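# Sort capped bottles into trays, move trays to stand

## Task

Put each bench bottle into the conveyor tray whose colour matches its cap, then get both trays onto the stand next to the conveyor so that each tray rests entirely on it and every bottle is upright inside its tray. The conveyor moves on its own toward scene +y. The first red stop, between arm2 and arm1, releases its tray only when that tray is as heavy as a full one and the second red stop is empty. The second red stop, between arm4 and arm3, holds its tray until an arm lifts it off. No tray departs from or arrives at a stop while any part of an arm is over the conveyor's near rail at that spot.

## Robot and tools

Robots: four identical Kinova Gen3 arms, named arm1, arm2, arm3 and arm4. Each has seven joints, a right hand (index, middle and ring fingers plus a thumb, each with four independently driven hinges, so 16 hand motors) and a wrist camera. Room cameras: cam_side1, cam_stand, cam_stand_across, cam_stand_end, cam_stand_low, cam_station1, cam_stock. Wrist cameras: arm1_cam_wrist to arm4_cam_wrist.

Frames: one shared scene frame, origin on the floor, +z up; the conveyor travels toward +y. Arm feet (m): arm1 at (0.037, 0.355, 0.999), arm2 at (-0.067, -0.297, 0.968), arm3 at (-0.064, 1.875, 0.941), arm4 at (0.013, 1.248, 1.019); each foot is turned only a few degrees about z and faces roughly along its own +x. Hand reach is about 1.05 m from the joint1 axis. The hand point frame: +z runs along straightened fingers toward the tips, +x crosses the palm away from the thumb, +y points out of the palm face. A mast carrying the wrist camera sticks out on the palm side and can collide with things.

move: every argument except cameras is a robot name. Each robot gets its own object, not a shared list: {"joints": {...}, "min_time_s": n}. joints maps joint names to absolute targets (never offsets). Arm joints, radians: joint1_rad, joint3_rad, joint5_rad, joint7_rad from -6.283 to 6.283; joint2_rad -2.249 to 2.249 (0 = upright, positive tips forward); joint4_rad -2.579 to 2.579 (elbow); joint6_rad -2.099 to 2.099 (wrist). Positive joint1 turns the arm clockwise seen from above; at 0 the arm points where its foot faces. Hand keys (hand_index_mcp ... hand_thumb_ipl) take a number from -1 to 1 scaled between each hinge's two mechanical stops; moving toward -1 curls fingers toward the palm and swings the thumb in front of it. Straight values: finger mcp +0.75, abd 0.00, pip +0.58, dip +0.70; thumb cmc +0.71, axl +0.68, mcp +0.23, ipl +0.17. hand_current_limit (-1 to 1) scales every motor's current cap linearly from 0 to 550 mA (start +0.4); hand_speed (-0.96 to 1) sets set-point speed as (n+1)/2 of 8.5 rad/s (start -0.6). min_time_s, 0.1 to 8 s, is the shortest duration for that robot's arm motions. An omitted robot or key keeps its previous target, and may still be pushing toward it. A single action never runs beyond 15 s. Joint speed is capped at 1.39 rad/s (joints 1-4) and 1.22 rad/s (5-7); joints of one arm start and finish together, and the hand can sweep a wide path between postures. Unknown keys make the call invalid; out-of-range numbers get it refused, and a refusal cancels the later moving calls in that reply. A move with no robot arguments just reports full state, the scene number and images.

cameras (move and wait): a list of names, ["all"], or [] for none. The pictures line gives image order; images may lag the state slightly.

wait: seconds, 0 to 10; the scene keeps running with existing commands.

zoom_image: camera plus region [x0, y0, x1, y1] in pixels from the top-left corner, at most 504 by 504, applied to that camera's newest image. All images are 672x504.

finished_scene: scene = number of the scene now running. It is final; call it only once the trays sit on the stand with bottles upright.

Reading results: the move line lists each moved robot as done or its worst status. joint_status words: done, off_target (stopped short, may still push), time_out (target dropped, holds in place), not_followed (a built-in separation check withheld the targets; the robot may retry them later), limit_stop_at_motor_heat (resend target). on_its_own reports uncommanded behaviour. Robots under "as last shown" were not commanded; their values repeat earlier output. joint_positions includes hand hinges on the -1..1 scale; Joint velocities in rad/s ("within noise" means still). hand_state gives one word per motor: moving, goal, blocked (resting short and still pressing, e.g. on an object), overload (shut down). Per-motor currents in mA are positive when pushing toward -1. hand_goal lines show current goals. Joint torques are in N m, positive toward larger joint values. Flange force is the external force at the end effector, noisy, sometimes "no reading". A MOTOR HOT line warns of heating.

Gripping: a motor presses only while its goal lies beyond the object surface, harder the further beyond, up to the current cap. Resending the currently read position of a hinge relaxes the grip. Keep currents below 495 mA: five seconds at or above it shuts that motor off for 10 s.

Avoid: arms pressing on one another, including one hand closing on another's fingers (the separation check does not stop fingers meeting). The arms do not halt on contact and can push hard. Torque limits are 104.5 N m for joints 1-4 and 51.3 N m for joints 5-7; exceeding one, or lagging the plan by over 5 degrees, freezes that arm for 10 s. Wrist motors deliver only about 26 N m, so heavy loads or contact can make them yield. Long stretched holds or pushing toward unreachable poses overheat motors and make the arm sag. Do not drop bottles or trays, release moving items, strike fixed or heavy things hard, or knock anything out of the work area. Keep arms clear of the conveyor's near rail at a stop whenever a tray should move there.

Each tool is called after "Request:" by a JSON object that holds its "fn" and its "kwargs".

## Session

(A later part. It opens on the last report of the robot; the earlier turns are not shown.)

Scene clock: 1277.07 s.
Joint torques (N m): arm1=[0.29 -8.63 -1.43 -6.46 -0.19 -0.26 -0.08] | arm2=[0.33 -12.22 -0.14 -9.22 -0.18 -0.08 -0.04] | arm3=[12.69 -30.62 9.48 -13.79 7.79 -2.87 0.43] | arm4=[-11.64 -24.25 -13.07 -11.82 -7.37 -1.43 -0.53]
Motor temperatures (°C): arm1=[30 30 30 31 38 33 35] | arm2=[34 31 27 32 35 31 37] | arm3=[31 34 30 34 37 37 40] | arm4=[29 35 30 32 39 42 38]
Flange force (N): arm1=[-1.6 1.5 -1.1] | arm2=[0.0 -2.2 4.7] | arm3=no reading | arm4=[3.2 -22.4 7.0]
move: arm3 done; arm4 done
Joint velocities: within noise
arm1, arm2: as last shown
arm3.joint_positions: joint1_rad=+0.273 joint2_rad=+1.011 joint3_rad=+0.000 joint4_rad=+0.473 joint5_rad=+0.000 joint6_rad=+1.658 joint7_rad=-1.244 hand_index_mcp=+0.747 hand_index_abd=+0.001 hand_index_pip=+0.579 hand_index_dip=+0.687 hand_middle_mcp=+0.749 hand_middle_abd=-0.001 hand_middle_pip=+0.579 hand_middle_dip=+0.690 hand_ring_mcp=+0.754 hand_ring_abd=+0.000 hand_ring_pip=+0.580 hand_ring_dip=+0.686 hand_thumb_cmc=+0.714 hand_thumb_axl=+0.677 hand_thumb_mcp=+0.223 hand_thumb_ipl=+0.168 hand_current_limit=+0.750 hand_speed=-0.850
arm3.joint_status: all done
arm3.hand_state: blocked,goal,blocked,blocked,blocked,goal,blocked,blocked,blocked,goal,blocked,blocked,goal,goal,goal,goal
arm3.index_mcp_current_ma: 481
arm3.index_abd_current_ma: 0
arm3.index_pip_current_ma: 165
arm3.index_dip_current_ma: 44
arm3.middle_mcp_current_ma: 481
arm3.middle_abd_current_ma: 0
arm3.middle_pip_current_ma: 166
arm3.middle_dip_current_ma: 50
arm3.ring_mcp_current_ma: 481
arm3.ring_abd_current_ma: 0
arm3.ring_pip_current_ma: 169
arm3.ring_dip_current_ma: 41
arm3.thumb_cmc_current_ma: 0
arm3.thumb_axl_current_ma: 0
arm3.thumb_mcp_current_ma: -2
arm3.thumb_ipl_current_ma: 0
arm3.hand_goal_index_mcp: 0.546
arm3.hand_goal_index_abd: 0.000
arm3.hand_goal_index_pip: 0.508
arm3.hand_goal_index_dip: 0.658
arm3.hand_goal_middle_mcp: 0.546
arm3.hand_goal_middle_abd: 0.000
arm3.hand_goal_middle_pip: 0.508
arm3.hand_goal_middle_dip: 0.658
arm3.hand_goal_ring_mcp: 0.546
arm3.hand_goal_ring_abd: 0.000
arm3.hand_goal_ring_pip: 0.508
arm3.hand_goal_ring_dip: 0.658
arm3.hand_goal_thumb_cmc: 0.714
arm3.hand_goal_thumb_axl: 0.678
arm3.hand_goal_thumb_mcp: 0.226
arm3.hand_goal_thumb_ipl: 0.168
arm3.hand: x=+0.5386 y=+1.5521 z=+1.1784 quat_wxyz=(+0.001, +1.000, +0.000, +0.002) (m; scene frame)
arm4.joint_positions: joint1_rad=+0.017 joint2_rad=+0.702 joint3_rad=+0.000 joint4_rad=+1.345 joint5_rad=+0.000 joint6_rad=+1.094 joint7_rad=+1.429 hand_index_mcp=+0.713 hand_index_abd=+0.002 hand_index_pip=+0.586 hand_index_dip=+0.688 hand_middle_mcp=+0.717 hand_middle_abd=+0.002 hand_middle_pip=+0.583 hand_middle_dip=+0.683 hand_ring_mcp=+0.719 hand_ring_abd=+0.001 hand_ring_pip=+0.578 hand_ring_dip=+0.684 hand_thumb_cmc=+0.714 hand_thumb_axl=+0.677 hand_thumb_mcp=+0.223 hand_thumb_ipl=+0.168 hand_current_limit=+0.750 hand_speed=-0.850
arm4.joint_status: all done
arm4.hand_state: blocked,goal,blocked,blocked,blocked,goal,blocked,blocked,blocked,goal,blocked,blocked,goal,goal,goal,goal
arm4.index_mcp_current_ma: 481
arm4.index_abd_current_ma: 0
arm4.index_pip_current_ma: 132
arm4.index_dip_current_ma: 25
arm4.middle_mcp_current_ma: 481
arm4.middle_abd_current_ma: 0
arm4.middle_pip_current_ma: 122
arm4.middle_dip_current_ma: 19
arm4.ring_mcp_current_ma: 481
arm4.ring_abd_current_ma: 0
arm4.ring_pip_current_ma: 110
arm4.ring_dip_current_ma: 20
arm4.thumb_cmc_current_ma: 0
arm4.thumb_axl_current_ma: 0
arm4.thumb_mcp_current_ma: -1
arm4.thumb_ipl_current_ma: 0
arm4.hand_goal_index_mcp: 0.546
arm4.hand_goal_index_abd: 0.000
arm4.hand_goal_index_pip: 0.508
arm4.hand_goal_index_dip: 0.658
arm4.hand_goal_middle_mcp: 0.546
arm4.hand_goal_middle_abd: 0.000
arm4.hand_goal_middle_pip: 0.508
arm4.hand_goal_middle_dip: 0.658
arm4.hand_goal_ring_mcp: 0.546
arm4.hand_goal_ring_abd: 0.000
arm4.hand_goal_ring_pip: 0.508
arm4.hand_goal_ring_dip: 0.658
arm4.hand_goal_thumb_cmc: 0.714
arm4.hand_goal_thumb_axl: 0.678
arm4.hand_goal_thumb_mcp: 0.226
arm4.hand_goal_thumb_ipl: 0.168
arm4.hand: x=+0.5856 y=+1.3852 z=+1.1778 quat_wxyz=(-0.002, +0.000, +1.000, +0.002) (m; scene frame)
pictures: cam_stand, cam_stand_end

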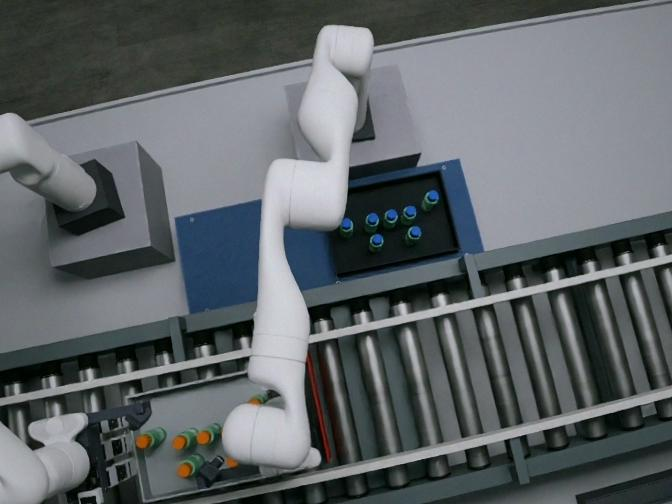

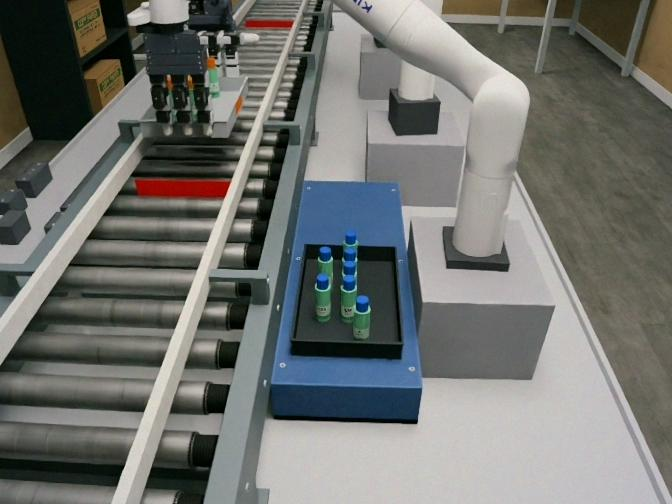

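Request:
{"fn": "move", "kwargs": {"arm3": {"joints":{"joint1_rad":0.2749,"joint2_rad":0.7732,"joint4_rad":0.9570,"joint6_rad":1.4114,"joint7_rad":-1.2419},"min_time_s":4}, "arm4": {"joints":{"joint1_rad":-0.0418,"joint2_rad":0.5801,"joint4_rad":1.5809,"joint6_rad":0.9806,"joint7_rad":1.3710},"min_time_s":4}}}

Request:
{"fn": "move", "kwargs": {"arm3": {"joints":{"joint1_rad":0.2767,"joint2_rad":0.6107,"joint4_rad":1.2620,"joint6_rad":1.2689,"joint7_rad":-1.2402},"min_time_s":4}, "arm4": {"joints":{"joint1_rad":-0.1161,"joint2_rad":0.4739,"joint4_rad":1.7757,"joint6_rad":0.8920,"joint7_rad":1.2967},"min_time_s":4}, "cameras": ["cam_stand_end"]}}

Request:
{"fn": "move", "kwargs": {"arm3": {"joints":{"joint1_rad":0.2778,"joint2_rad":0.4670,"joint4_rad":1.5104,"joint6_rad":1.1642,"joint7_rad":-1.2390},"min_time_s":4}, "arm4": {"joints":{"joint1_rad":-0.2085,"joint2_rad":0.3744,"joint4_rad":1.9474,"joint6_rad":0.8198,"joint7_rad":1.2044},"min_time_s":4}}}

Request:
{"fn": "move", "kwargs": {"arm3": {"joints":{"joint1_rad":0.2800,"joint2_rad":0.3313,"joint4_rad":1.7243,"joint6_rad":1.0860,"joint7_rad":-1.2368},"min_time_s":4}, "arm4": {"joints":{"joint1_rad":-0.3284,"joint2_rad":0.2819,"joint4_rad":2.0964,"joint6_rad":0.7633,"joint7_rad":1.0844},"min_time_s":4}}}

Request:
{"fn": "move", "kwargs": {"arm3": {"joints":{"joint1_rad":0.2830,"joint2_rad":0.1959,"joint4_rad":1.9135,"joint6_rad":1.0322,"joint7_rad":-1.2338},"min_time_s":4}, "arm4": {"joints":{"joint1_rad":-0.4855,"joint2_rad":0.1966,"joint4_rad":2.2212,"joint6_rad":0.7238,"joint7_rad":0.9273},"min_time_s":4}}}

Request:
{"fn": "move", "kwargs": {"arm3": {"joints":{"joint1_rad":0.3198,"joint2_rad":0.1020,"joint4_rad":2.0294,"joint6_rad":1.0102,"joint7_rad":-1.1970},"min_time_s":3.5}, "arm4": {"joints":{"joint1_rad":-0.6047,"joint2_rad":0.1270,"joint4_rad":2.3139,"joint6_rad":0.7007,"joint7_rad":0.8081},"min_time_s":3.5}}}

Request:
{"fn": "move", "kwargs": {"arm3": {"joints":{"joint1_rad":0.3600,"joint2_rad":0.0388,"joint4_rad":2.0995,"joint6_rad":1.0033,"joint7_rad":-1.1568},"min_time_s":3}, "arm4": {"joints":{"joint1_rad":-0.6966,"joint2_rad":0.0766,"joint4_rad":2.3749,"joint6_rad":0.6901,"joint7_rad":0.7162},"min_time_s":3}, "cameras": ["cam_stand","cam_stand_end"]}}

Scene clock: 1310.87 s.
Joint torques (N m): arm1=[0.29 -8.63 -1.39 -6.46 -0.22 -0.22 -0.16] | arm2=[0.32 -12.24 -0.12 -9.22 -0.19 -0.08 -0.03] | arm3=[8.93 -26.79 8.33 -13.16 6.04 -2.09 0.3] | arm4=[-7.9 -21.77 -9.76 -11.78 -5.35 -1.7 -0.68]
Motor temperatures (°C): arm1=[30 29 30 31 38 33 35] | arm2=[34 31 27 32 35 31 37] | arm3=[31 35 30 34 38 37 40] | arm4=[29 35 30 32 40 42 38]
Flange force (N): arm1=[-1.9 1.5 -0.9] | arm2=[0.0 -2.2 4.7] | arm3=[-1.6 -16.9 8.1] | arm4=[3.1 -18.1 7.2]
move: arm3 done; arm4 done
Joint velocities: within noise
arm1, arm2: as last shown
arm3.joint_positions: joint1_rad=+0.275 joint2_rad=+0.773 joint3_rad=+0.000 joint4_rad=+0.957 joint5_rad=+0.000 joint6_rad=+1.411 joint7_rad=-1.242 hand_index_mcp=+0.764 hand_index_abd=+0.000 hand_index_pip=+0.579 hand_index_dip=+0.687 hand_middle_mcp=+0.762 hand_middle_abd=-0.001 hand_middle_pip=+0.580 hand_middle_dip=+0.690 hand_ring_mcp=+0.761 hand_ring_abd=+0.000 hand_ring_pip=+0.584 hand_ring_dip=+0.688 hand_thumb_cmc=+0.714 hand_thumb_axl=+0.677 hand_thumb_mcp=+0.223 hand_thumb_ipl=+0.168 hand_current_limit=+0.750 hand_speed=-0.850
arm3.joint_status: all done
arm3.hand_state: blocked,goal,blocked,blocked,blocked,goal,blocked,blocked,blocked,goal,blocked,blocked,goal,goal,goal,goal
arm3.index_mcp_current_ma: 481
arm3.index_abd_current_ma: 0
arm3.index_pip_current_ma: 165
arm3.index_dip_current_ma: 44
arm3.middle_mcp_current_ma: 481
arm3.middle_abd_current_ma: 0
arm3.middle_pip_current_ma: 169
arm3.middle_dip_current_ma: 51
arm3.ring_mcp_current_ma: 481
arm3.ring_abd_current_ma: 0
arm3.ring_pip_current_ma: 181
arm3.ring_dip_current_ma: 45
arm3.thumb_cmc_current_ma: 0
arm3.thumb_axl_current_ma: 0
arm3.thumb_mcp_current_ma: -2
arm3.thumb_ipl_current_ma: 0
arm3.hand_goal_index_mcp: 0.546
arm3.hand_goal_index_abd: 0.000
arm3.hand_goal_index_pip: 0.508
arm3.hand_goal_index_dip: 0.658
arm3.hand_goal_middle_mcp: 0.546
arm3.hand_goal_middle_abd: 0.000
arm3.hand_goal_middle_pip: 0.508
arm3.hand_goal_middle_dip: 0.658
arm3.hand_goal_ring_mcp: 0.546
arm3.hand_goal_ring_abd: 0.000
arm3.hand_goal_ring_pip: 0.508
arm3.hand_goal_ring_dip: 0.658
arm3.hand_goal_thumb_cmc: 0.714
arm3.hand_goal_thumb_axl: 0.678
arm3.hand_goal_thumb_mcp: 0.226
arm3.hand_goal_thumb_ipl: 0.168
arm3.hand: x=+0.4763 y=+1.5722 z=+1.1784 quat_wxyz=(+0.001, +1.000, +0.000, +0.002) (m; scene frame)
arm4.joint_positions: joint1_rad=-0.042 joint2_rad=+0.580 joint3_rad=+0.000 joint4_rad=+1.581 joint5_rad=+0.000 joint6_rad=+0.981 joint7_rad=+1.371 hand_index_mcp=+0.713 hand_index_abd=-0.001 hand_index_pip=+0.592 hand_index_dip=+0.689 hand_middle_mcp=+0.717 hand_middle_abd=-0.001 hand_middle_pip=+0.584 hand_middle_dip=+0.684 hand_ring_mcp=+0.719 hand_ring_abd=-0.001 hand_ring_pip=+0.578 hand_ring_dip=+0.684 hand_thumb_cmc=+0.714 hand_thumb_axl=+0.677 hand_thumb_mcp=+0.223 hand_thumb_ipl=+0.168 hand_current_limit=+0.750 hand_speed=-0.850
arm4.joint_status: all done
arm4.hand_state: blocked,goal,blocked,blocked,blocked,goal,blocked,blocked,blocked,goal,blocked,blocked,goal,goal,goal,goal
arm4.index_mcp_current_ma: 481
arm4.index_abd_current_ma: 0
arm4.index_pip_current_ma: 148
arm4.index_dip_current_ma: 28
arm4.middle_mcp_current_ma: 481
arm4.middle_abd_current_ma: 0
arm4.middle_pip_current_ma: 126
arm4.middle_dip_current_ma: 21
arm4.ring_mcp_current_ma: 481
arm4.ring_abd_current_ma: 0
arm4.ring_pip_current_ma: 110
arm4.ring_dip_current_ma: 20
arm4.thumb_cmc_current_ma: 0
arm4.thumb_axl_current_ma: 0
arm4.thumb_mcp_current_ma: -1
arm4.thumb_ipl_current_ma: 0
arm4.hand_goal_index_mcp: 0.546
arm4.hand_goal_index_abd: 0.000
arm4.hand_goal_index_pip: 0.508
arm4.hand_goal_index_dip: 0.658
arm4.hand_goal_middle_mcp: 0.546
arm4.hand_goal_middle_abd: 0.000
arm4.hand_goal_middle_pip: 0.508
arm4.hand_goal_middle_dip: 0.658
arm4.hand_goal_ring_mcp: 0.546
arm4.hand_goal_ring_abd: 0.000
arm4.hand_goal_ring_pip: 0.508
arm4.hand_goal_ring_dip: 0.658
arm4.hand_goal_thumb_cmc: 0.714
arm4.hand_goal_thumb_axl: 0.678
arm4.hand_goal_thumb_mcp: 0.226
arm4.hand_goal_thumb_ipl: 0.168
arm4.hand: x=+0.5235 y=+1.4055 z=+1.1780 quat_wxyz=(-0.002, +0.000, +1.000, +0.002) (m; scene frame)
pictures: none

Scene clock: 1315.17 s.
Joint torques (N m): arm1=[0.32 -8.58 -1.4 -6.49 -0.2 -0.22 -0.11] | arm2=[0.33 -12.24 -0.13 -9.21 -0.2 -0.1 -0.03] | arm3=[9.2 -23.67 9.38 -13.61 6.82 -2.57 0.37] | arm4=[-8.15 -19.57 -10.42 -12.4 -5.8 -2.43 -0.66]
Motor temperatures (°C): arm1=[30 29 30 31 38 33 35] | arm2=[34 31 27 32 35 31 37] | arm3=[31 35 30 34 38 37 40] | arm4=[29 35 30 32 40 42 38]
Flange force (N): arm1=[-1.7 1.3 -1.0] | arm2=[0.1 -2.1 4.6] | arm3=[-1.7 -19.6 7.8] | arm4=[2.6 -21.4 7.2]
move: arm3 done; arm4 done
Joint velocities: within noise
arm1: as last shown
arm2.joint_positions: joint1_rad=+0.347 joint2_rad=+0.189 joint3_rad=+0.000 joint4_rad=+1.825 joint5_rad=+0.000 joint6_rad=+1.128 joint7_rad=+0.000 hand_index_mcp=+0.754 hand_index_abd=-0.122 hand_index_pip=+0.578 hand_index_dip=+0.697 hand_middle_mcp=-0.462 hand_middle_abd=+0.000 hand_middle_pip=-0.295 hand_middle_dip=+0.693 hand_ring_mcp=+0.753 hand_ring_abd=+0.120 hand_ring_pip=+0.578 hand_ring_dip=+0.698 hand_thumb_cmc=-0.619 hand_thumb_axl=+0.677 hand_thumb_mcp=-0.002 hand_thumb_ipl=-0.065 hand_current_limit=+0.400 hand_speed=-0.800
arm2.joint_status: not commanded
arm2.hand_state: goal,goal,goal,goal,goal,goal,goal,goal,goal,goal,goal,goal,goal,goal,goal,goal
arm2.index_mcp_current_ma: 0
arm2.index_abd_current_ma: 0
arm2.index_pip_current_ma: 0
arm2.index_dip_current_ma: 0
arm2.middle_mcp_current_ma: 8
arm2.middle_abd_current_ma: 0
arm2.middle_pip_current_ma: 1
arm2.middle_dip_current_ma: 0
arm2.ring_mcp_current_ma: 0
arm2.ring_abd_current_ma: 0
arm2.ring_pip_current_ma: 0
arm2.ring_dip_current_ma: 0
arm2.thumb_cmc_current_ma: 0
arm2.thumb_axl_current_ma: 0
arm2.thumb_mcp_current_ma: 0
arm2.thumb_ipl_current_ma: 0
arm2.hand_goal_index_mcp: 0.754
arm2.hand_goal_index_abd: -0.120
arm2.hand_goal_index_pip: 0.576
arm2.hand_goal_index_dip: 0.696
arm2.hand_goal_middle_mcp: -0.480
arm2.hand_goal_middle_abd: 0.000
arm2.hand_goal_middle_pip: -0.300
arm2.hand_goal_middle_dip: 0.690
arm2.hand_goal_ring_mcp: 0.754
arm2.hand_goal_ring_abd: 0.120
arm2.hand_goal_ring_pip: 0.576
arm2.hand_goal_ring_dip: 0.696
arm2.hand_goal_thumb_cmc: -0.620
arm2.hand_goal_thumb_axl: 0.678
arm2.hand_goal_thumb_mcp: 0.000
arm2.hand_goal_thumb_ipl: -0.066
arm2.hand: x=+0.3093 y=-0.5429 z=+1.2312 quat_wxyz=(+0.005, +0.855, +0.518, -0.006) (m; scene frame)
arm3.joint_positions: joint1_rad=+0.277 joint2_rad=+0.611 joint3_rad=+0.000 joint4_rad=+1.262 joint5_rad=+0.000 joint6_rad=+1.269 joint7_rad=-1.240 hand_index_mcp=+0.764 hand_index_abd=+0.000 hand_index_pip=+0.579 hand_index_dip=+0.687 hand_middle_mcp=+0.764 hand_middle_abd=-0.002 hand_middle_pip=+0.580 hand_middle_dip=+0.690 hand_ring_mcp=+0.766 hand_ring_abd=-0.001 hand_ring_pip=+0.584 hand_ring_dip=+0.688 hand_thumb_cmc=+0.714 hand_thumb_axl=+0.677 hand_thumb_mcp=+0.223 hand_thumb_ipl=+0.168 hand_current_limit=+0.750 hand_speed=-0.850
arm3.joint_status: all done
arm3.hand_state: blocked,goal,blocked,blocked,blocked,goal,blocked,blocked,blocked,goal,blocked,blocked,goal,goal,goal,goal
arm3.index_mcp_current_ma: 481
arm3.index_abd_current_ma: 0
arm3.index_pip_current_ma: 165
arm3.index_dip_current_ma: 44
arm3.middle_mcp_current_ma: 481
arm3.middle_abd_current_ma: -1
arm3.middle_pip_current_ma: 169
arm3.middle_dip_current_ma: 51
arm3.ring_mcp_current_ma: 481
arm3.ring_abd_current_ma: 0
arm3.ring_pip_current_ma: 181
arm3.ring_dip_current_ma: 45
arm3.thumb_cmc_current_ma: 0
arm3.thumb_axl_current_ma: 0
arm3.thumb_mcp_current_ma: -2
arm3.thumb_ipl_current_ma: 0
arm3.hand_goal_index_mcp: 0.546
arm3.hand_goal_index_abd: 0.000
arm3.hand_goal_index_pip: 0.508
arm3.hand_goal_index_dip: 0.658
arm3.hand_goal_middle_mcp: 0.546
arm3.hand_goal_middle_abd: 0.000
arm3.hand_goal_middle_pip: 0.508
arm3.hand_goal_middle_dip: 0.658
arm3.hand_goal_ring_mcp: 0.546
arm3.hand_goal_ring_abd: 0.000
arm3.hand_goal_ring_pip: 0.508
arm3.hand_goal_ring_dip: 0.658
arm3.hand_goal_thumb_cmc: 0.714
arm3.hand_goal_thumb_axl: 0.678
arm3.hand_goal_thumb_mcp: 0.226
arm3.hand_goal_thumb_ipl: 0.168
arm3.hand: x=+0.4165 y=+1.5915 z=+1.1781 quat_wxyz=(+0.001, +1.000, +0.000, +0.002) (m; scene frame)
arm4.joint_positions: joint1_rad=-0.116 joint2_rad=+0.474 joint3_rad=+0.000 joint4_rad=+1.776 joint5_rad=+0.000 joint6_rad=+0.892 joint7_rad=+1.297 hand_index_mcp=+0.713 hand_index_abd=-0.001 hand_index_pip=+0.592 hand_index_dip=+0.689 hand_middle_mcp=+0.717 hand_middle_abd=-0.001 hand_middle_pip=+0.584 hand_middle_dip=+0.684 hand_ring_mcp=+0.719 hand_ring_abd=-0.001 hand_ring_pip=+0.579 hand_ring_dip=+0.684 hand_thumb_cmc=+0.714 hand_thumb_axl=+0.677 hand_thumb_mcp=+0.223 hand_thumb_ipl=+0.168 hand_current_limit=+0.750 hand_speed=-0.850
arm4.joint_status: all done
arm4.hand_state: blocked,goal,blocked,blocked,blocked,goal,blocked,blocked,blocked,goal,blocked,blocked,goal,goal,goal,goal
arm4.index_mcp_current_ma: 481
arm4.index_abd_current_ma: 0
arm4.index_pip_current_ma: 148
arm4.index_dip_current_ma: 28
arm4.middle_mcp_current_ma: 481
arm4.middle_abd_current_ma: 0
arm4.middle_pip_current_ma: 126
arm4.middle_dip_current_ma: 21
arm4.ring_mcp_current_ma: 481
arm4.ring_abd_current_ma: 0
arm4.ring_pip_current_ma: 111
arm4.ring_dip_current_ma: 20
arm4.thumb_cmc_current_ma: 0
arm4.thumb_axl_current_ma: 0
arm4.thumb_mcp_current_ma: -1
arm4.thumb_ipl_current_ma: 0
arm4.hand_goal_index_mcp: 0.546
arm4.hand_goal_index_abd: 0.000
arm4.hand_goal_index_pip: 0.508
arm4.hand_goal_index_dip: 0.658
arm4.hand_goal_middle_mcp: 0.546
arm4.hand_goal_middle_abd: 0.000
arm4.hand_goal_middle_pip: 0.508
arm4.hand_goal_middle_dip: 0.658
arm4.hand_goal_ring_mcp: 0.546
arm4.hand_goal_ring_abd: 0.000
arm4.hand_goal_ring_pip: 0.508
arm4.hand_goal_ring_dip: 0.658
arm4.hand_goal_thumb_cmc: 0.714
arm4.hand_goal_thumb_axl: 0.678
arm4.hand_goal_thumb_mcp: 0.226
arm4.hand_goal_thumb_ipl: 0.168
arm4.hand: x=+0.4637 y=+1.4265 z=+1.1784 quat_wxyz=(-0.002, +0.000, +1.000, +0.002) (m; scene frame)
pictures: cam_stand_end

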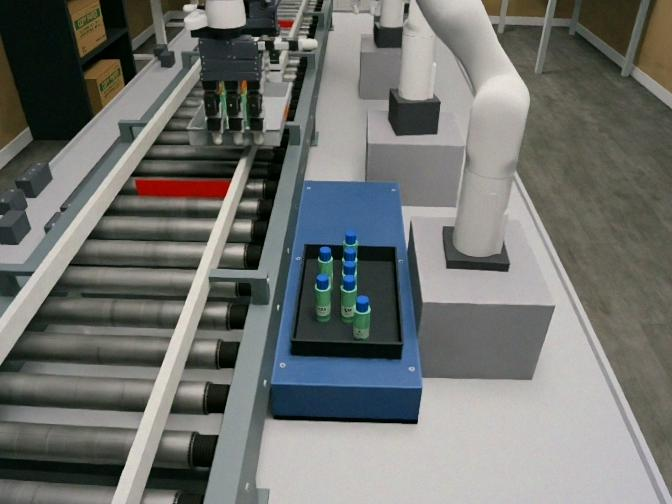

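Scene clock: 1319.47 s.
Joint torques (N m): arm1=[0.3 -8.61 -1.4 -6.47 -0.16 -0.23 -0.11] | arm2=[0.33 -12.23 -0.08 -9.18 -0.18 -0.1 -0.03] | arm3=[7.56 -20.48 8.1 -13.32 6.15 -2.41 0.43] | arm4=[-6.55 -17.32 -8.7 -12.67 -4.92 -2.9 -0.58]
Motor temperatures (°C): arm1=[30 29 30 31 38 33 35] | arm2=[34 31 27 32 35 31 37] | arm3=[31 35 30 34 38 37 40] | arm4=[29 35 30 32 40 42 38]
Flange force (N): arm1=[-1.7 1.4 -1.0] | arm2=[0.1 -2.1 4.6] | arm3=[-1.8 -18.7 8.0] | arm4=[1.9 -20.5 7.1]
move: arm3 done; arm4 done
Joint velocities: within noise
arm1, arm2: as last shown
arm3.joint_positions: joint1_rad=+0.278 joint2_rad=+0.467 joint3_rad=+0.000 joint4_rad=+1.510 joint5_rad=+0.000 joint6_rad=+1.164 joint7_rad=-1.239 hand_index_mcp=+0.767 hand_index_abd=+0.000 hand_index_pip=+0.579 hand_index_dip=+0.687 hand_middle_mcp=+0.768 hand_middle_abd=-0.002 hand_middle_pip=+0.580 hand_middle_dip=+0.690 hand_ring_mcp=+0.771 hand_ring_abd=-0.001 hand_ring_pip=+0.584 hand_ring_dip=+0.688 hand_thumb_cmc=+0.714 hand_thumb_axl=+0.677 hand_thumb_mcp=+0.223 hand_thumb_ipl=+0.168 hand_current_limit=+0.750 hand_speed=-0.850
arm3.joint_status: all done
arm3.hand_state: blocked,goal,blocked,blocked,blocked,goal,blocked,blocked,blocked,goal,blocked,blocked,goal,goal,goal,goal
arm3.index_mcp_current_ma: 481
arm3.index_abd_current_ma: 0
arm3.index_pip_current_ma: 165
arm3.index_dip_current_ma: 44
arm3.middle_mcp_current_ma: 481
arm3.middle_abd_current_ma: -1
arm3.middle_pip_current_ma: 169
arm3.middle_dip_current_ma: 51
arm3.ring_mcp_current_ma: 481
arm3.ring_abd_current_ma: 0
arm3.ring_pip_current_ma: 181
arm3.ring_dip_current_ma: 45
arm3.thumb_cmc_current_ma: 0
arm3.thumb_axl_current_ma: 0
arm3.thumb_mcp_current_ma: -2
arm3.thumb_ipl_current_ma: 0
arm3.hand_goal_index_mcp: 0.546
arm3.hand_goal_index_abd: 0.000
arm3.hand_goal_index_pip: 0.508
arm3.hand_goal_index_dip: 0.658
arm3.hand_goal_middle_mcp: 0.546
arm3.hand_goal_middle_abd: 0.000
arm3.hand_goal_middle_pip: 0.508
arm3.hand_goal_middle_dip: 0.658
arm3.hand_goal_ring_mcp: 0.546
arm3.hand_goal_ring_abd: 0.000
arm3.hand_goal_ring_pip: 0.508
arm3.hand_goal_ring_dip: 0.658
arm3.hand_goal_thumb_cmc: 0.714
arm3.hand_goal_thumb_axl: 0.678
arm3.hand_goal_thumb_mcp: 0.226
arm3.hand_goal_thumb_ipl: 0.168
arm3.hand: x=+0.3564 y=+1.6115 z=+1.1780 quat_wxyz=(+0.001, +1.000, +0.000, +0.002) (m; scene frame)
arm4.joint_positions: joint1_rad=-0.208 joint2_rad=+0.374 joint3_rad=+0.000 joint4_rad=+1.947 joint5_rad=+0.000 joint6_rad=+0.820 joint7_rad=+1.204 hand_index_mcp=+0.713 hand_index_abd=-0.001 hand_index_pip=+0.592 hand_index_dip=+0.689 hand_middle_mcp=+0.717 hand_middle_abd=-0.001 hand_middle_pip=+0.585 hand_middle_dip=+0.685 hand_ring_mcp=+0.719 hand_ring_abd=-0.001 hand_ring_pip=+0.580 hand_ring_dip=+0.684 hand_thumb_cmc=+0.714 hand_thumb_axl=+0.677 hand_thumb_mcp=+0.223 hand_thumb_ipl=+0.168 hand_current_limit=+0.750 hand_speed=-0.850
arm4.joint_status: all done
arm4.hand_state: blocked,goal,blocked,blocked,blocked,goal,blocked,blocked,blocked,goal,blocked,blocked,goal,goal,goal,goal
arm4.index_mcp_current_ma: 481
arm4.index_abd_current_ma: 0
arm4.index_pip_current_ma: 148
arm4.index_dip_current_ma: 28
arm4.middle_mcp_current_ma: 481
arm4.middle_abd_current_ma: 0
arm4.middle_pip_current_ma: 127
arm4.middle_dip_current_ma: 21
arm4.ring_mcp_current_ma: 481
arm4.ring_abd_current_ma: 0
arm4.ring_pip_current_ma: 115
arm4.ring_dip_current_ma: 20
arm4.thumb_cmc_current_ma: 0
arm4.thumb_axl_current_ma: 0
arm4.thumb_mcp_current_ma: -1
arm4.thumb_ipl_current_ma: 0
arm4.hand_goal_index_mcp: 0.546
arm4.hand_goal_index_abd: 0.000
arm4.hand_goal_index_pip: 0.508
arm4.hand_goal_index_dip: 0.658
arm4.hand_goal_middle_mcp: 0.546
arm4.hand_goal_middle_abd: 0.000
arm4.hand_goal_middle_pip: 0.508
arm4.hand_goal_middle_dip: 0.658
arm4.hand_goal_ring_mcp: 0.546
arm4.hand_goal_ring_abd: 0.000
arm4.hand_goal_ring_pip: 0.508
arm4.hand_goal_ring_dip: 0.658
arm4.hand_goal_thumb_cmc: 0.714
arm4.hand_goal_thumb_axl: 0.678
arm4.hand_goal_thumb_mcp: 0.226
arm4.hand_goal_thumb_ipl: 0.168
arm4.hand: x=+0.4037 y=+1.4465 z=+1.1787 quat_wxyz=(-0.002, +0.000, +1.000, +0.002) (m; scene frame)
pictures: none

Scene clock: 1323.77 s.
Joint torques (N m): arm1=[0.24 -8.62 -1.43 -6.5 -0.18 -0.24 -0.12] | arm2=[0.32 -12.23 -0.11 -9.22 -0.19 -0.12 -0.03] | arm3=[6.35 -17.19 6.88 -13.02 5.81 -2.36 0.43] | arm4=[-5.4 -15.36 -7.25 -13.43 -4.31 -3.6 -0.63]
Motor temperatures (°C): arm1=[30 29 30 31 38 33 35] | arm2=[34 31 27 32 35 31 37] | arm3=[31 35 30 34 38 37 40] | arm4=[29 35 30 32 40 42 38]
Flange force (N): arm1=[-1.9 1.4 -1.0] | arm2=[0.1 -2.1 4.6] | arm3=[-1.8 -18.3 7.8] | arm4=[1.0 -20.9 7.2]
move: arm3 done; arm4 done
Joint velocities: within noise
arm1, arm2: as last shown
arm3.joint_positions: joint1_rad=+0.280 joint2_rad=+0.331 joint3_rad=+0.000 joint4_rad=+1.724 joint5_rad=+0.000 joint6_rad=+1.086 joint7_rad=-1.237 hand_index_mcp=+0.769 hand_index_abd=+0.000 hand_index_pip=+0.579 hand_index_dip=+0.687 hand_middle_mcp=+0.772 hand_middle_abd=-0.002 hand_middle_pip=+0.580 hand_middle_dip=+0.690 hand_ring_mcp=+0.775 hand_ring_abd=-0.001 hand_ring_pip=+0.584 hand_ring_dip=+0.688 hand_thumb_cmc=+0.714 hand_thumb_axl=+0.677 hand_thumb_mcp=+0.223 hand_thumb_ipl=+0.168 hand_current_limit=+0.750 hand_speed=-0.850
arm3.joint_status: all done
arm3.hand_state: blocked,goal,blocked,blocked,blocked,goal,blocked,blocked,blocked,goal,blocked,blocked,goal,goal,goal,goal
arm3.index_mcp_current_ma: 481
arm3.index_abd_current_ma: 0
arm3.index_pip_current_ma: 165
arm3.index_dip_current_ma: 44
arm3.middle_mcp_current_ma: 481
arm3.middle_abd_current_ma: -1
arm3.middle_pip_current_ma: 169
arm3.middle_dip_current_ma: 51
arm3.ring_mcp_current_ma: 481
arm3.ring_abd_current_ma: 0
arm3.ring_pip_current_ma: 181
arm3.ring_dip_current_ma: 45
arm3.thumb_cmc_current_ma: 0
arm3.thumb_axl_current_ma: 0
arm3.thumb_mcp_current_ma: -2
arm3.thumb_ipl_current_ma: 0
arm3.hand_goal_index_mcp: 0.546
arm3.hand_goal_index_abd: 0.000
arm3.hand_goal_index_pip: 0.508
arm3.hand_goal_index_dip: 0.658
arm3.hand_goal_middle_mcp: 0.546
arm3.hand_goal_middle_abd: 0.000
arm3.hand_goal_middle_pip: 0.508
arm3.hand_goal_middle_dip: 0.658
arm3.hand_goal_ring_mcp: 0.546
arm3.hand_goal_ring_abd: 0.000
arm3.hand_goal_ring_pip: 0.508
arm3.hand_goal_ring_dip: 0.658
arm3.hand_goal_thumb_cmc: 0.714
arm3.hand_goal_thumb_axl: 0.678
arm3.hand_goal_thumb_mcp: 0.226
arm3.hand_goal_thumb_ipl: 0.168
arm3.hand: x=+0.2964 y=+1.6312 z=+1.1777 quat_wxyz=(+0.001, +1.000, +0.000, +0.002) (m; scene frame)
arm4.joint_positions: joint1_rad=-0.328 joint2_rad=+0.282 joint3_rad=+0.000 joint4_rad=+2.096 joint5_rad=+0.000 joint6_rad=+0.763 joint7_rad=+1.084 hand_index_mcp=+0.713 hand_index_abd=-0.001 hand_index_pip=+0.592 hand_index_dip=+0.689 hand_middle_mcp=+0.717 hand_middle_abd=-0.001 hand_middle_pip=+0.585 hand_middle_dip=+0.685 hand_ring_mcp=+0.719 hand_ring_abd=-0.001 hand_ring_pip=+0.581 hand_ring_dip=+0.684 hand_thumb_cmc=+0.714 hand_thumb_axl=+0.677 hand_thumb_mcp=+0.223 hand_thumb_ipl=+0.168 hand_current_limit=+0.750 hand_speed=-0.850
arm4.joint_status: all done
arm4.hand_state: blocked,goal,blocked,blocked,blocked,goal,blocked,blocked,blocked,goal,blocked,blocked,goal,goal,goal,goal
arm4.index_mcp_current_ma: 481
arm4.index_abd_current_ma: 0
arm4.index_pip_current_ma: 148
arm4.index_dip_current_ma: 28
arm4.middle_mcp_current_ma: 481
arm4.middle_abd_current_ma: 0
arm4.middle_pip_current_ma: 128
arm4.middle_dip_current_ma: 21
arm4.ring_mcp_current_ma: 481
arm4.ring_abd_current_ma: 0
arm4.ring_pip_current_ma: 116
arm4.ring_dip_current_ma: 21
arm4.thumb_cmc_current_ma: 0
arm4.thumb_axl_current_ma: 0
arm4.thumb_mcp_current_ma: -1
arm4.thumb_ipl_current_ma: 0
arm4.hand_goal_index_mcp: 0.546
arm4.hand_goal_index_abd: 0.000
arm4.hand_goal_index_pip: 0.508
arm4.hand_goal_index_dip: 0.658
arm4.hand_goal_middle_mcp: 0.546
arm4.hand_goal_middle_abd: 0.000
arm4.hand_goal_middle_pip: 0.508
arm4.hand_goal_middle_dip: 0.658
arm4.hand_goal_ring_mcp: 0.546
arm4.hand_goal_ring_abd: 0.000
arm4.hand_goal_ring_pip: 0.508
arm4.hand_goal_ring_dip: 0.658
arm4.hand_goal_thumb_cmc: 0.714
arm4.hand_goal_thumb_axl: 0.678
arm4.hand_goal_thumb_mcp: 0.226
arm4.hand_goal_thumb_ipl: 0.168
arm4.hand: x=+0.3438 y=+1.4666 z=+1.1789 quat_wxyz=(-0.002, +0.000, +1.000, +0.002) (m; scene frame)
pictures: none

Scene clock: 1328.07 s.
Joint torques (N m): arm1=[0.29 -8.58 -1.36 -6.45 -0.17 -0.24 -0.12] | arm2=[0.33 -12.22 -0.12 -9.21 -0.19 -0.09 -0.05] | arm3=[5.05 -13.79 5.54 -12.74 5.32 -2.28 0.46] | arm4=[-4.14 -13.82 -5.74 -14.25 -3.57 -4.37 -0.67]
Motor temperatures (°C): arm1=[30 29 30 31 38 33 35] | arm2=[34 31 27 32 35 31 37] | arm3=[31 35 30 34 38 37 40] | arm4=[29 35 30 32 40 42 38]
Flange force (N): arm1=[-1.7 1.4 -1.1] | arm2=[0.0 -2.1 4.6] | arm3=[-2.0 -17.9 7.6] | arm4=[-0.8 -20.5 7.4]
move: arm3 done; arm4 done
Joint velocities: within noise
arm1, arm2: as last shown
arm3.joint_positions: joint1_rad=+0.283 joint2_rad=+0.196 joint3_rad=+0.000 joint4_rad=+1.913 joint5_rad=+0.000 joint6_rad=+1.032 joint7_rad=-1.234 hand_index_mcp=+0.772 hand_index_abd=+0.000 hand_index_pip=+0.579 hand_index_dip=+0.687 hand_middle_mcp=+0.775 hand_middle_abd=-0.002 hand_middle_pip=+0.580 hand_middle_dip=+0.690 hand_ring_mcp=+0.779 hand_ring_abd=-0.001 hand_ring_pip=+0.584 hand_ring_dip=+0.688 hand_thumb_cmc=+0.714 hand_thumb_axl=+0.677 hand_thumb_mcp=+0.223 hand_thumb_ipl=+0.168 hand_current_limit=+0.750 hand_speed=-0.850
arm3.joint_status: all done
arm3.hand_state: blocked,goal,blocked,blocked,blocked,goal,blocked,blocked,blocked,goal,blocked,blocked,goal,goal,goal,goal
arm3.index_mcp_current_ma: 481
arm3.index_abd_current_ma: 0
arm3.index_pip_current_ma: 165
arm3.index_dip_current_ma: 44
arm3.middle_mcp_current_ma: 481
arm3.middle_abd_current_ma: -1
arm3.middle_pip_current_ma: 169
arm3.middle_dip_current_ma: 51
arm3.ring_mcp_current_ma: 481
arm3.ring_abd_current_ma: 0
arm3.ring_pip_current_ma: 181
arm3.ring_dip_current_ma: 45
arm3.thumb_cmc_current_ma: 0
arm3.thumb_axl_current_ma: 0
arm3.thumb_mcp_current_ma: -2
arm3.thumb_ipl_current_ma: 0
arm3.hand_goal_index_mcp: 0.546
arm3.hand_goal_index_abd: 0.000
arm3.hand_goal_index_pip: 0.508
arm3.hand_goal_index_dip: 0.658
arm3.hand_goal_middle_mcp: 0.546
arm3.hand_goal_middle_abd: 0.000
arm3.hand_goal_middle_pip: 0.508
arm3.hand_goal_middle_dip: 0.658
arm3.hand_goal_ring_mcp: 0.546
arm3.hand_goal_ring_abd: 0.000
arm3.hand_goal_ring_pip: 0.508
arm3.hand_goal_ring_dip: 0.658
arm3.hand_goal_thumb_cmc: 0.714
arm3.hand_goal_thumb_axl: 0.678
arm3.hand_goal_thumb_mcp: 0.226
arm3.hand_goal_thumb_ipl: 0.168
arm3.hand: x=+0.2362 y=+1.6510 z=+1.1775 quat_wxyz=(+0.001, +1.000, +0.000, +0.002) (m; scene frame)
arm4.joint_positions: joint1_rad=-0.485 joint2_rad=+0.197 joint3_rad=+0.000 joint4_rad=+2.221 joint5_rad=+0.000 joint6_rad=+0.724 joint7_rad=+0.927 hand_index_mcp=+0.713 hand_index_abd=-0.001 hand_index_pip=+0.592 hand_index_dip=+0.689 hand_middle_mcp=+0.717 hand_middle_abd=-0.001 hand_middle_pip=+0.585 hand_middle_dip=+0.685 hand_ring_mcp=+0.719 hand_ring_abd=-0.001 hand_ring_pip=+0.581 hand_ring_dip=+0.684 hand_thumb_cmc=+0.714 hand_thumb_axl=+0.677 hand_thumb_mcp=+0.223 hand_thumb_ipl=+0.168 hand_current_limit=+0.750 hand_speed=-0.850
arm4.joint_status: all done
arm4.hand_state: blocked,goal,blocked,blocked,blocked,goal,blocked,blocked,blocked,goal,blocked,blocked,goal,goal,goal,goal
arm4.index_mcp_current_ma: 481
arm4.index_abd_current_ma: 0
arm4.index_pip_current_ma: 148
arm4.index_dip_current_ma: 28
arm4.middle_mcp_current_ma: 481
arm4.middle_abd_current_ma: 0
arm4.middle_pip_current_ma: 128
arm4.middle_dip_current_ma: 21
arm4.ring_mcp_current_ma: 481
arm4.ring_abd_current_ma: 0
arm4.ring_pip_current_ma: 118
arm4.ring_dip_current_ma: 21
arm4.thumb_cmc_current_ma: 0
arm4.thumb_axl_current_ma: 0
arm4.thumb_mcp_current_ma: -1
arm4.thumb_ipl_current_ma: 0
arm4.hand_goal_index_mcp: 0.546
arm4.hand_goal_index_abd: 0.000
arm4.hand_goal_index_pip: 0.508
arm4.hand_goal_index_dip: 0.658
arm4.hand_goal_middle_mcp: 0.546
arm4.hand_goal_middle_abd: 0.000
arm4.hand_goal_middle_pip: 0.508
arm4.hand_goal_middle_dip: 0.658
arm4.hand_goal_ring_mcp: 0.546
arm4.hand_goal_ring_abd: 0.000
arm4.hand_goal_ring_pip: 0.508
arm4.hand_goal_ring_dip: 0.658
arm4.hand_goal_thumb_cmc: 0.714
arm4.hand_goal_thumb_axl: 0.678
arm4.hand_goal_thumb_mcp: 0.226
arm4.hand_goal_thumb_ipl: 0.168
arm4.hand: x=+0.2838 y=+1.4867 z=+1.1792 quat_wxyz=(-0.002, +0.000, +1.000, +0.002) (m; scene frame)
pictures: none

Scene clock: 1331.87 s.
Joint torques (N m): arm1=[0.29 -8.58 -1.41 -6.45 -0.19 -0.27 -0.14] | arm2=[0.32 -12.24 -0.1 -9.17 -0.19 -0.08 -0.02] | arm3=[4.59 -11.79 4.95 -13.14 5.51 -2.65 0.39] | arm4=[-3.53 -12.56 -5.03 -15.5 -3.39 -5.28 -0.61]
Motor temperatures (°C): arm1=[30 29 30 31 38 33 35] | arm2=[34 31 27 32 35 31 37] | arm3=[31 35 30 34 38 37 40] | arm4=[29 35 30 32 40 42 38]
Flange force (N): arm1=[-1.8 1.4 -1.2] | arm2=[0.1 -2.0 4.6] | arm3=[-1.7 -18.7 7.6] | arm4=[-1.6 -21.6 7.2]
move: arm3 done; arm4 done
Joint velocities: within noise
arm1, arm2: as last shown
arm3.joint_positions: joint1_rad=+0.320 joint2_rad=+0.102 joint3_rad=+0.000 joint4_rad=+2.029 joint5_rad=+0.000 joint6_rad=+1.010 joint7_rad=-1.197 hand_index_mcp=+0.772 hand_index_abd=+0.000 hand_index_pip=+0.579 hand_index_dip=+0.687 hand_middle_mcp=+0.775 hand_middle_abd=-0.002 hand_middle_pip=+0.580 hand_middle_dip=+0.690 hand_ring_mcp=+0.779 hand_ring_abd=-0.001 hand_ring_pip=+0.584 hand_ring_dip=+0.688 hand_thumb_cmc=+0.714 hand_thumb_axl=+0.677 hand_thumb_mcp=+0.223 hand_thumb_ipl=+0.168 hand_current_limit=+0.750 hand_speed=-0.850
arm3.joint_status: all done
arm3.hand_state: blocked,goal,blocked,blocked,blocked,goal,blocked,blocked,blocked,goal,blocked,blocked,goal,goal,goal,goal
arm3.index_mcp_current_ma: 481
arm3.index_abd_current_ma: 0
arm3.index_pip_current_ma: 165
arm3.index_dip_current_ma: 44
arm3.middle_mcp_current_ma: 481
arm3.middle_abd_current_ma: -1
arm3.middle_pip_current_ma: 169
arm3.middle_dip_current_ma: 51
arm3.ring_mcp_current_ma: 481
arm3.ring_abd_current_ma: 0
arm3.ring_pip_current_ma: 181
arm3.ring_dip_current_ma: 45
arm3.thumb_cmc_current_ma: 0
arm3.thumb_axl_current_ma: 0
arm3.thumb_mcp_current_ma: -2
arm3.thumb_ipl_current_ma: 0
arm3.hand_goal_index_mcp: 0.546
arm3.hand_goal_index_abd: 0.000
arm3.hand_goal_index_pip: 0.508
arm3.hand_goal_index_dip: 0.658
arm3.hand_goal_middle_mcp: 0.546
arm3.hand_goal_middle_abd: 0.000
arm3.hand_goal_middle_pip: 0.508
arm3.hand_goal_middle_dip: 0.658
arm3.hand_goal_ring_mcp: 0.546
arm3.hand_goal_ring_abd: 0.000
arm3.hand_goal_ring_pip: 0.508
arm3.hand_goal_ring_dip: 0.658
arm3.hand_goal_thumb_cmc: 0.714
arm3.hand_goal_thumb_axl: 0.678
arm3.hand_goal_thumb_mcp: 0.226
arm3.hand_goal_thumb_ipl: 0.168
arm3.hand: x=+0.1911 y=+1.6547 z=+1.1772 quat_wxyz=(+0.001, +1.000, +0.000, +0.002) (m; scene frame)
arm4.joint_positions: joint1_rad=-0.605 joint2_rad=+0.127 joint3_rad=+0.000 joint4_rad=+2.314 joint5_rad=+0.000 joint6_rad=+0.701 joint7_rad=+0.808 hand_index_mcp=+0.713 hand_index_abd=-0.001 hand_index_pip=+0.592 hand_index_dip=+0.689 hand_middle_mcp=+0.717 hand_middle_abd=-0.001 hand_middle_pip=+0.585 hand_middle_dip=+0.685 hand_ring_mcp=+0.719 hand_ring_abd=-0.001 hand_ring_pip=+0.581 hand_ring_dip=+0.684 hand_thumb_cmc=+0.714 hand_thumb_axl=+0.677 hand_thumb_mcp=+0.223 hand_thumb_ipl=+0.168 hand_current_limit=+0.750 hand_speed=-0.850
arm4.joint_status: all done
arm4.hand_state: blocked,goal,blocked,blocked,blocked,goal,blocked,blocked,blocked,goal,blocked,blocked,goal,goal,goal,goal
arm4.index_mcp_current_ma: 481
arm4.index_abd_current_ma: 0
arm4.index_pip_current_ma: 148
arm4.index_dip_current_ma: 28
arm4.middle_mcp_current_ma: 481
arm4.middle_abd_current_ma: 0
arm4.middle_pip_current_ma: 128
arm4.middle_dip_current_ma: 21
arm4.ring_mcp_current_ma: 481
arm4.ring_abd_current_ma: 0
arm4.ring_pip_current_ma: 118
arm4.ring_dip_current_ma: 21
arm4.thumb_cmc_current_ma: 0
arm4.thumb_axl_current_ma: 0
arm4.thumb_mcp_current_ma: -1
arm4.thumb_ipl_current_ma: 0
arm4.hand_goal_index_mcp: 0.546
arm4.hand_goal_index_abd: 0.000
arm4.hand_goal_index_pip: 0.508
arm4.hand_goal_index_dip: 0.658
arm4.hand_goal_middle_mcp: 0.546
arm4.hand_goal_middle_abd: 0.000
arm4.hand_goal_middle_pip: 0.508
arm4.hand_goal_middle_dip: 0.658
arm4.hand_goal_ring_mcp: 0.546
arm4.hand_goal_ring_abd: 0.000
arm4.hand_goal_ring_pip: 0.508
arm4.hand_goal_ring_dip: 0.658
arm4.hand_goal_thumb_cmc: 0.714
arm4.hand_goal_thumb_axl: 0.678
arm4.hand_goal_thumb_mcp: 0.226
arm4.hand_goal_thumb_ipl: 0.168
arm4.hand: x=+0.2389 y=+1.4912 z=+1.1793 quat_wxyz=(-0.002, +0.000, +1.000, +0.002) (m; scene frame)
pictures: none

Scene clock: 1335.17 s.
Joint torques (N m): arm1=[0.27 -8.53 -1.37 -6.44 -0.19 -0.23 -0.12] | arm2=[0.31 -12.23 -0.08 -9.25 -0.2 -0.08 -0.03] | arm3=[3.82 -10.33 4.05 -13.14 5.18 -2.72 0.39] | arm4=[-2.68 -11.49 -4.14 -15.74 -2.85 -5.46 -0.65]
Motor temperatures (°C): arm1=[30 29 30 31 38 33 35] | arm2=[34 31 27 32 35 31 37] | arm3=[31 35 30 34 38 37 40] | arm4=[29 35 30 32 40 42 38]
Flange force (N): arm1=[-1.7 1.3 -1.2] | arm2=[0.1 -2.3 4.8] | arm3=[-1.5 -17.9 7.4] | arm4=[-2.4 -20.8 7.4]
move: arm3 done; arm4 done
Joint velocities: within noise
arm1.joint_positions: joint1_rad=-1.126 joint2_rad=+0.100 joint3_rad=+0.000 joint4_rad=+2.100 joint5_rad=+0.000 joint6_rad=+0.942 joint7_rad=+0.000 hand_index_mcp=+0.754 hand_index_abd=-0.142 hand_index_pip=+0.578 hand_index_dip=+0.697 hand_middle_mcp=-0.457 hand_middle_abd=+0.000 hand_middle_pip=-0.294 hand_middle_dip=+0.693 hand_ring_mcp=+0.754 hand_ring_abd=+0.142 hand_ring_pip=+0.578 hand_ring_dip=+0.697 hand_thumb_cmc=-0.618 hand_thumb_axl=+0.677 hand_thumb_mcp=-0.002 hand_thumb_ipl=-0.065 hand_current_limit=+0.400 hand_speed=-0.800
arm1.joint_status: not commanded
arm1.hand_state: goal,goal,goal,goal,blocked,goal,goal,goal,goal,goal,goal,goal,goal,goal,goal,goal
arm1.index_mcp_current_ma: 0
arm1.index_abd_current_ma: -1
arm1.index_pip_current_ma: 1
arm1.index_dip_current_ma: 0
arm1.middle_mcp_current_ma: 33
arm1.middle_abd_current_ma: 0
arm1.middle_pip_current_ma: 4
arm1.middle_dip_current_ma: 1
arm1.ring_mcp_current_ma: 0
arm1.ring_abd_current_ma: 1
arm1.ring_pip_current_ma: 1
arm1.ring_dip_current_ma: 0
arm1.thumb_cmc_current_ma: 1
arm1.thumb_axl_current_ma: 0
arm1.thumb_mcp_current_ma: -1
arm1.thumb_ipl_current_ma: 1
arm1.hand_goal_index_mcp: 0.754
arm1.hand_goal_index_abd: -0.140
arm1.hand_goal_index_pip: 0.576
arm1.hand_goal_index_dip: 0.696
arm1.hand_goal_middle_mcp: -0.480
arm1.hand_goal_middle_abd: 0.000
arm1.hand_goal_middle_pip: -0.300
arm1.hand_goal_middle_dip: 0.690
arm1.hand_goal_ring_mcp: 0.754
arm1.hand_goal_ring_abd: 0.140
arm1.hand_goal_ring_pip: 0.576
arm1.hand_goal_ring_dip: 0.696
arm1.hand_goal_thumb_cmc: -0.620
arm1.hand_goal_thumb_axl: 0.678
arm1.hand_goal_thumb_mcp: 0.000
arm1.hand_goal_thumb_ipl: -0.066
arm1.hand: x=+0.2041 y=+0.6974 z=+1.2216 quat_wxyz=(-0.001, +0.163, +0.987, +0.008) (m; scene frame)
arm2: as last shown
arm3.joint_positions: joint1_rad=+0.360 joint2_rad=+0.039 joint3_rad=+0.000 joint4_rad=+2.099 joint5_rad=+0.000 joint6_rad=+1.003 joint7_rad=-1.157 hand_index_mcp=+0.772 hand_index_abd=+0.000 hand_index_pip=+0.579 hand_index_dip=+0.687 hand_middle_mcp=+0.775 hand_middle_abd=-0.002 hand_middle_pip=+0.580 hand_middle_dip=+0.690 hand_ring_mcp=+0.779 hand_ring_abd=-0.001 hand_ring_pip=+0.584 hand_ring_dip=+0.688 hand_thumb_cmc=+0.714 hand_thumb_axl=+0.677 hand_thumb_mcp=+0.223 hand_thumb_ipl=+0.168 hand_current_limit=+0.750 hand_speed=-0.850
arm3.joint_status: all done
arm3.hand_state: blocked,goal,blocked,blocked,blocked,goal,blocked,blocked,blocked,goal,blocked,blocked,goal,goal,goal,goal
arm3.index_mcp_current_ma: 481
arm3.index_abd_current_ma: 0
arm3.index_pip_current_ma: 165
arm3.index_dip_current_ma: 44
arm3.middle_mcp_current_ma: 481
arm3.middle_abd_current_ma: -1
arm3.middle_pip_current_ma: 169
arm3.middle_dip_current_ma: 51
arm3.ring_mcp_current_ma: 481
arm3.ring_abd_current_ma: 0
arm3.ring_pip_current_ma: 181
arm3.ring_dip_current_ma: 45
arm3.thumb_cmc_current_ma: 0
arm3.thumb_axl_current_ma: 0
arm3.thumb_mcp_current_ma: -2
arm3.thumb_ipl_current_ma: 0
arm3.hand_goal_index_mcp: 0.546
arm3.hand_goal_index_abd: 0.000
arm3.hand_goal_index_pip: 0.508
arm3.hand_goal_index_dip: 0.658
arm3.hand_goal_middle_mcp: 0.546
arm3.hand_goal_middle_abd: 0.000
arm3.hand_goal_middle_pip: 0.508
arm3.hand_goal_middle_dip: 0.658
arm3.hand_goal_ring_mcp: 0.546
arm3.hand_goal_ring_abd: 0.000
arm3.hand_goal_ring_pip: 0.508
arm3.hand_goal_ring_dip: 0.658
arm3.hand_goal_thumb_cmc: 0.714
arm3.hand_goal_thumb_axl: 0.678
arm3.hand_goal_thumb_mcp: 0.226
arm3.hand_goal_thumb_ipl: 0.168
arm3.hand: x=+0.1601 y=+1.6547 z=+1.1771 quat_wxyz=(+0.001, +1.000, +0.000, +0.002) (m; scene frame)
arm4.joint_positions: joint1_rad=-0.697 joint2_rad=+0.077 joint3_rad=+0.000 joint4_rad=+2.375 joint5_rad=+0.000 joint6_rad=+0.690 joint7_rad=+0.716 hand_index_mcp=+0.713 hand_index_abd=-0.001 hand_index_pip=+0.592 hand_index_dip=+0.689 hand_middle_mcp=+0.717 hand_middle_abd=-0.001 hand_middle_pip=+0.585 hand_middle_dip=+0.685 hand_ring_mcp=+0.719 hand_ring_abd=-0.001 hand_ring_pip=+0.581 hand_ring_dip=+0.684 hand_thumb_cmc=+0.714 hand_thumb_axl=+0.677 hand_thumb_mcp=+0.223 hand_thumb_ipl=+0.168 hand_current_limit=+0.750 hand_speed=-0.850
arm4.joint_status: all done
arm4.hand_state: blocked,goal,blocked,blocked,blocked,goal,blocked,blocked,blocked,goal,blocked,blocked,goal,goal,goal,goal
arm4.index_mcp_current_ma: 481
arm4.index_abd_current_ma: 0
arm4.index_pip_current_ma: 148
arm4.index_dip_current_ma: 28
arm4.middle_mcp_current_ma: 481
arm4.middle_abd_current_ma: 0
arm4.middle_pip_current_ma: 128
arm4.middle_dip_current_ma: 21
arm4.ring_mcp_current_ma: 481
arm4.ring_abd_current_ma: 0
arm4.ring_pip_current_ma: 118
arm4.ring_dip_current_ma: 21
arm4.thumb_cmc_current_ma: 0
arm4.thumb_axl_current_ma: 0
arm4.thumb_mcp_current_ma: -1
arm4.thumb_ipl_current_ma: 0
arm4.hand_goal_index_mcp: 0.546
arm4.hand_goal_index_abd: 0.000
arm4.hand_goal_index_pip: 0.508
arm4.hand_goal_index_dip: 0.658
arm4.hand_goal_middle_mcp: 0.546
arm4.hand_goal_middle_abd: 0.000
arm4.hand_goal_middle_pip: 0.508
arm4.hand_goal_middle_dip: 0.658
arm4.hand_goal_ring_mcp: 0.546
arm4.hand_goal_ring_abd: 0.000
arm4.hand_goal_ring_pip: 0.508
arm4.hand_goal_ring_dip: 0.658
arm4.hand_goal_thumb_cmc: 0.714
arm4.hand_goal_thumb_axl: 0.678
arm4.hand_goal_thumb_mcp: 0.226
arm4.hand_goal_thumb_ipl: 0.168
arm4.hand: x=+0.2079 y=+1.4913 z=+1.1795 quat_wxyz=(-0.002, +0.000, +1.000, +0.002) (m; scene frame)
pictures: cam_stand, cam_stand_end

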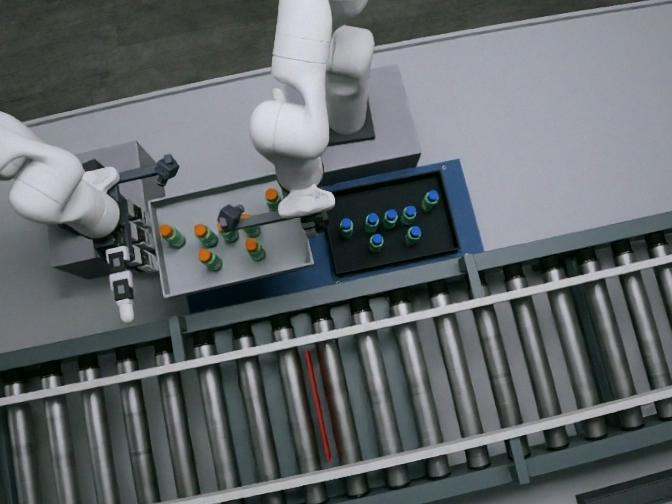

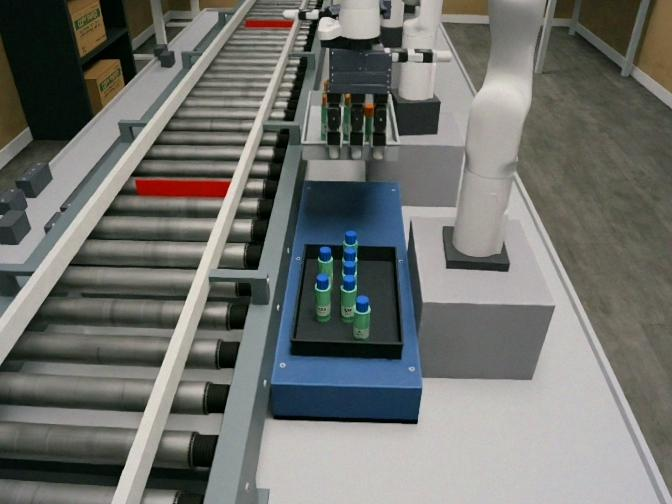

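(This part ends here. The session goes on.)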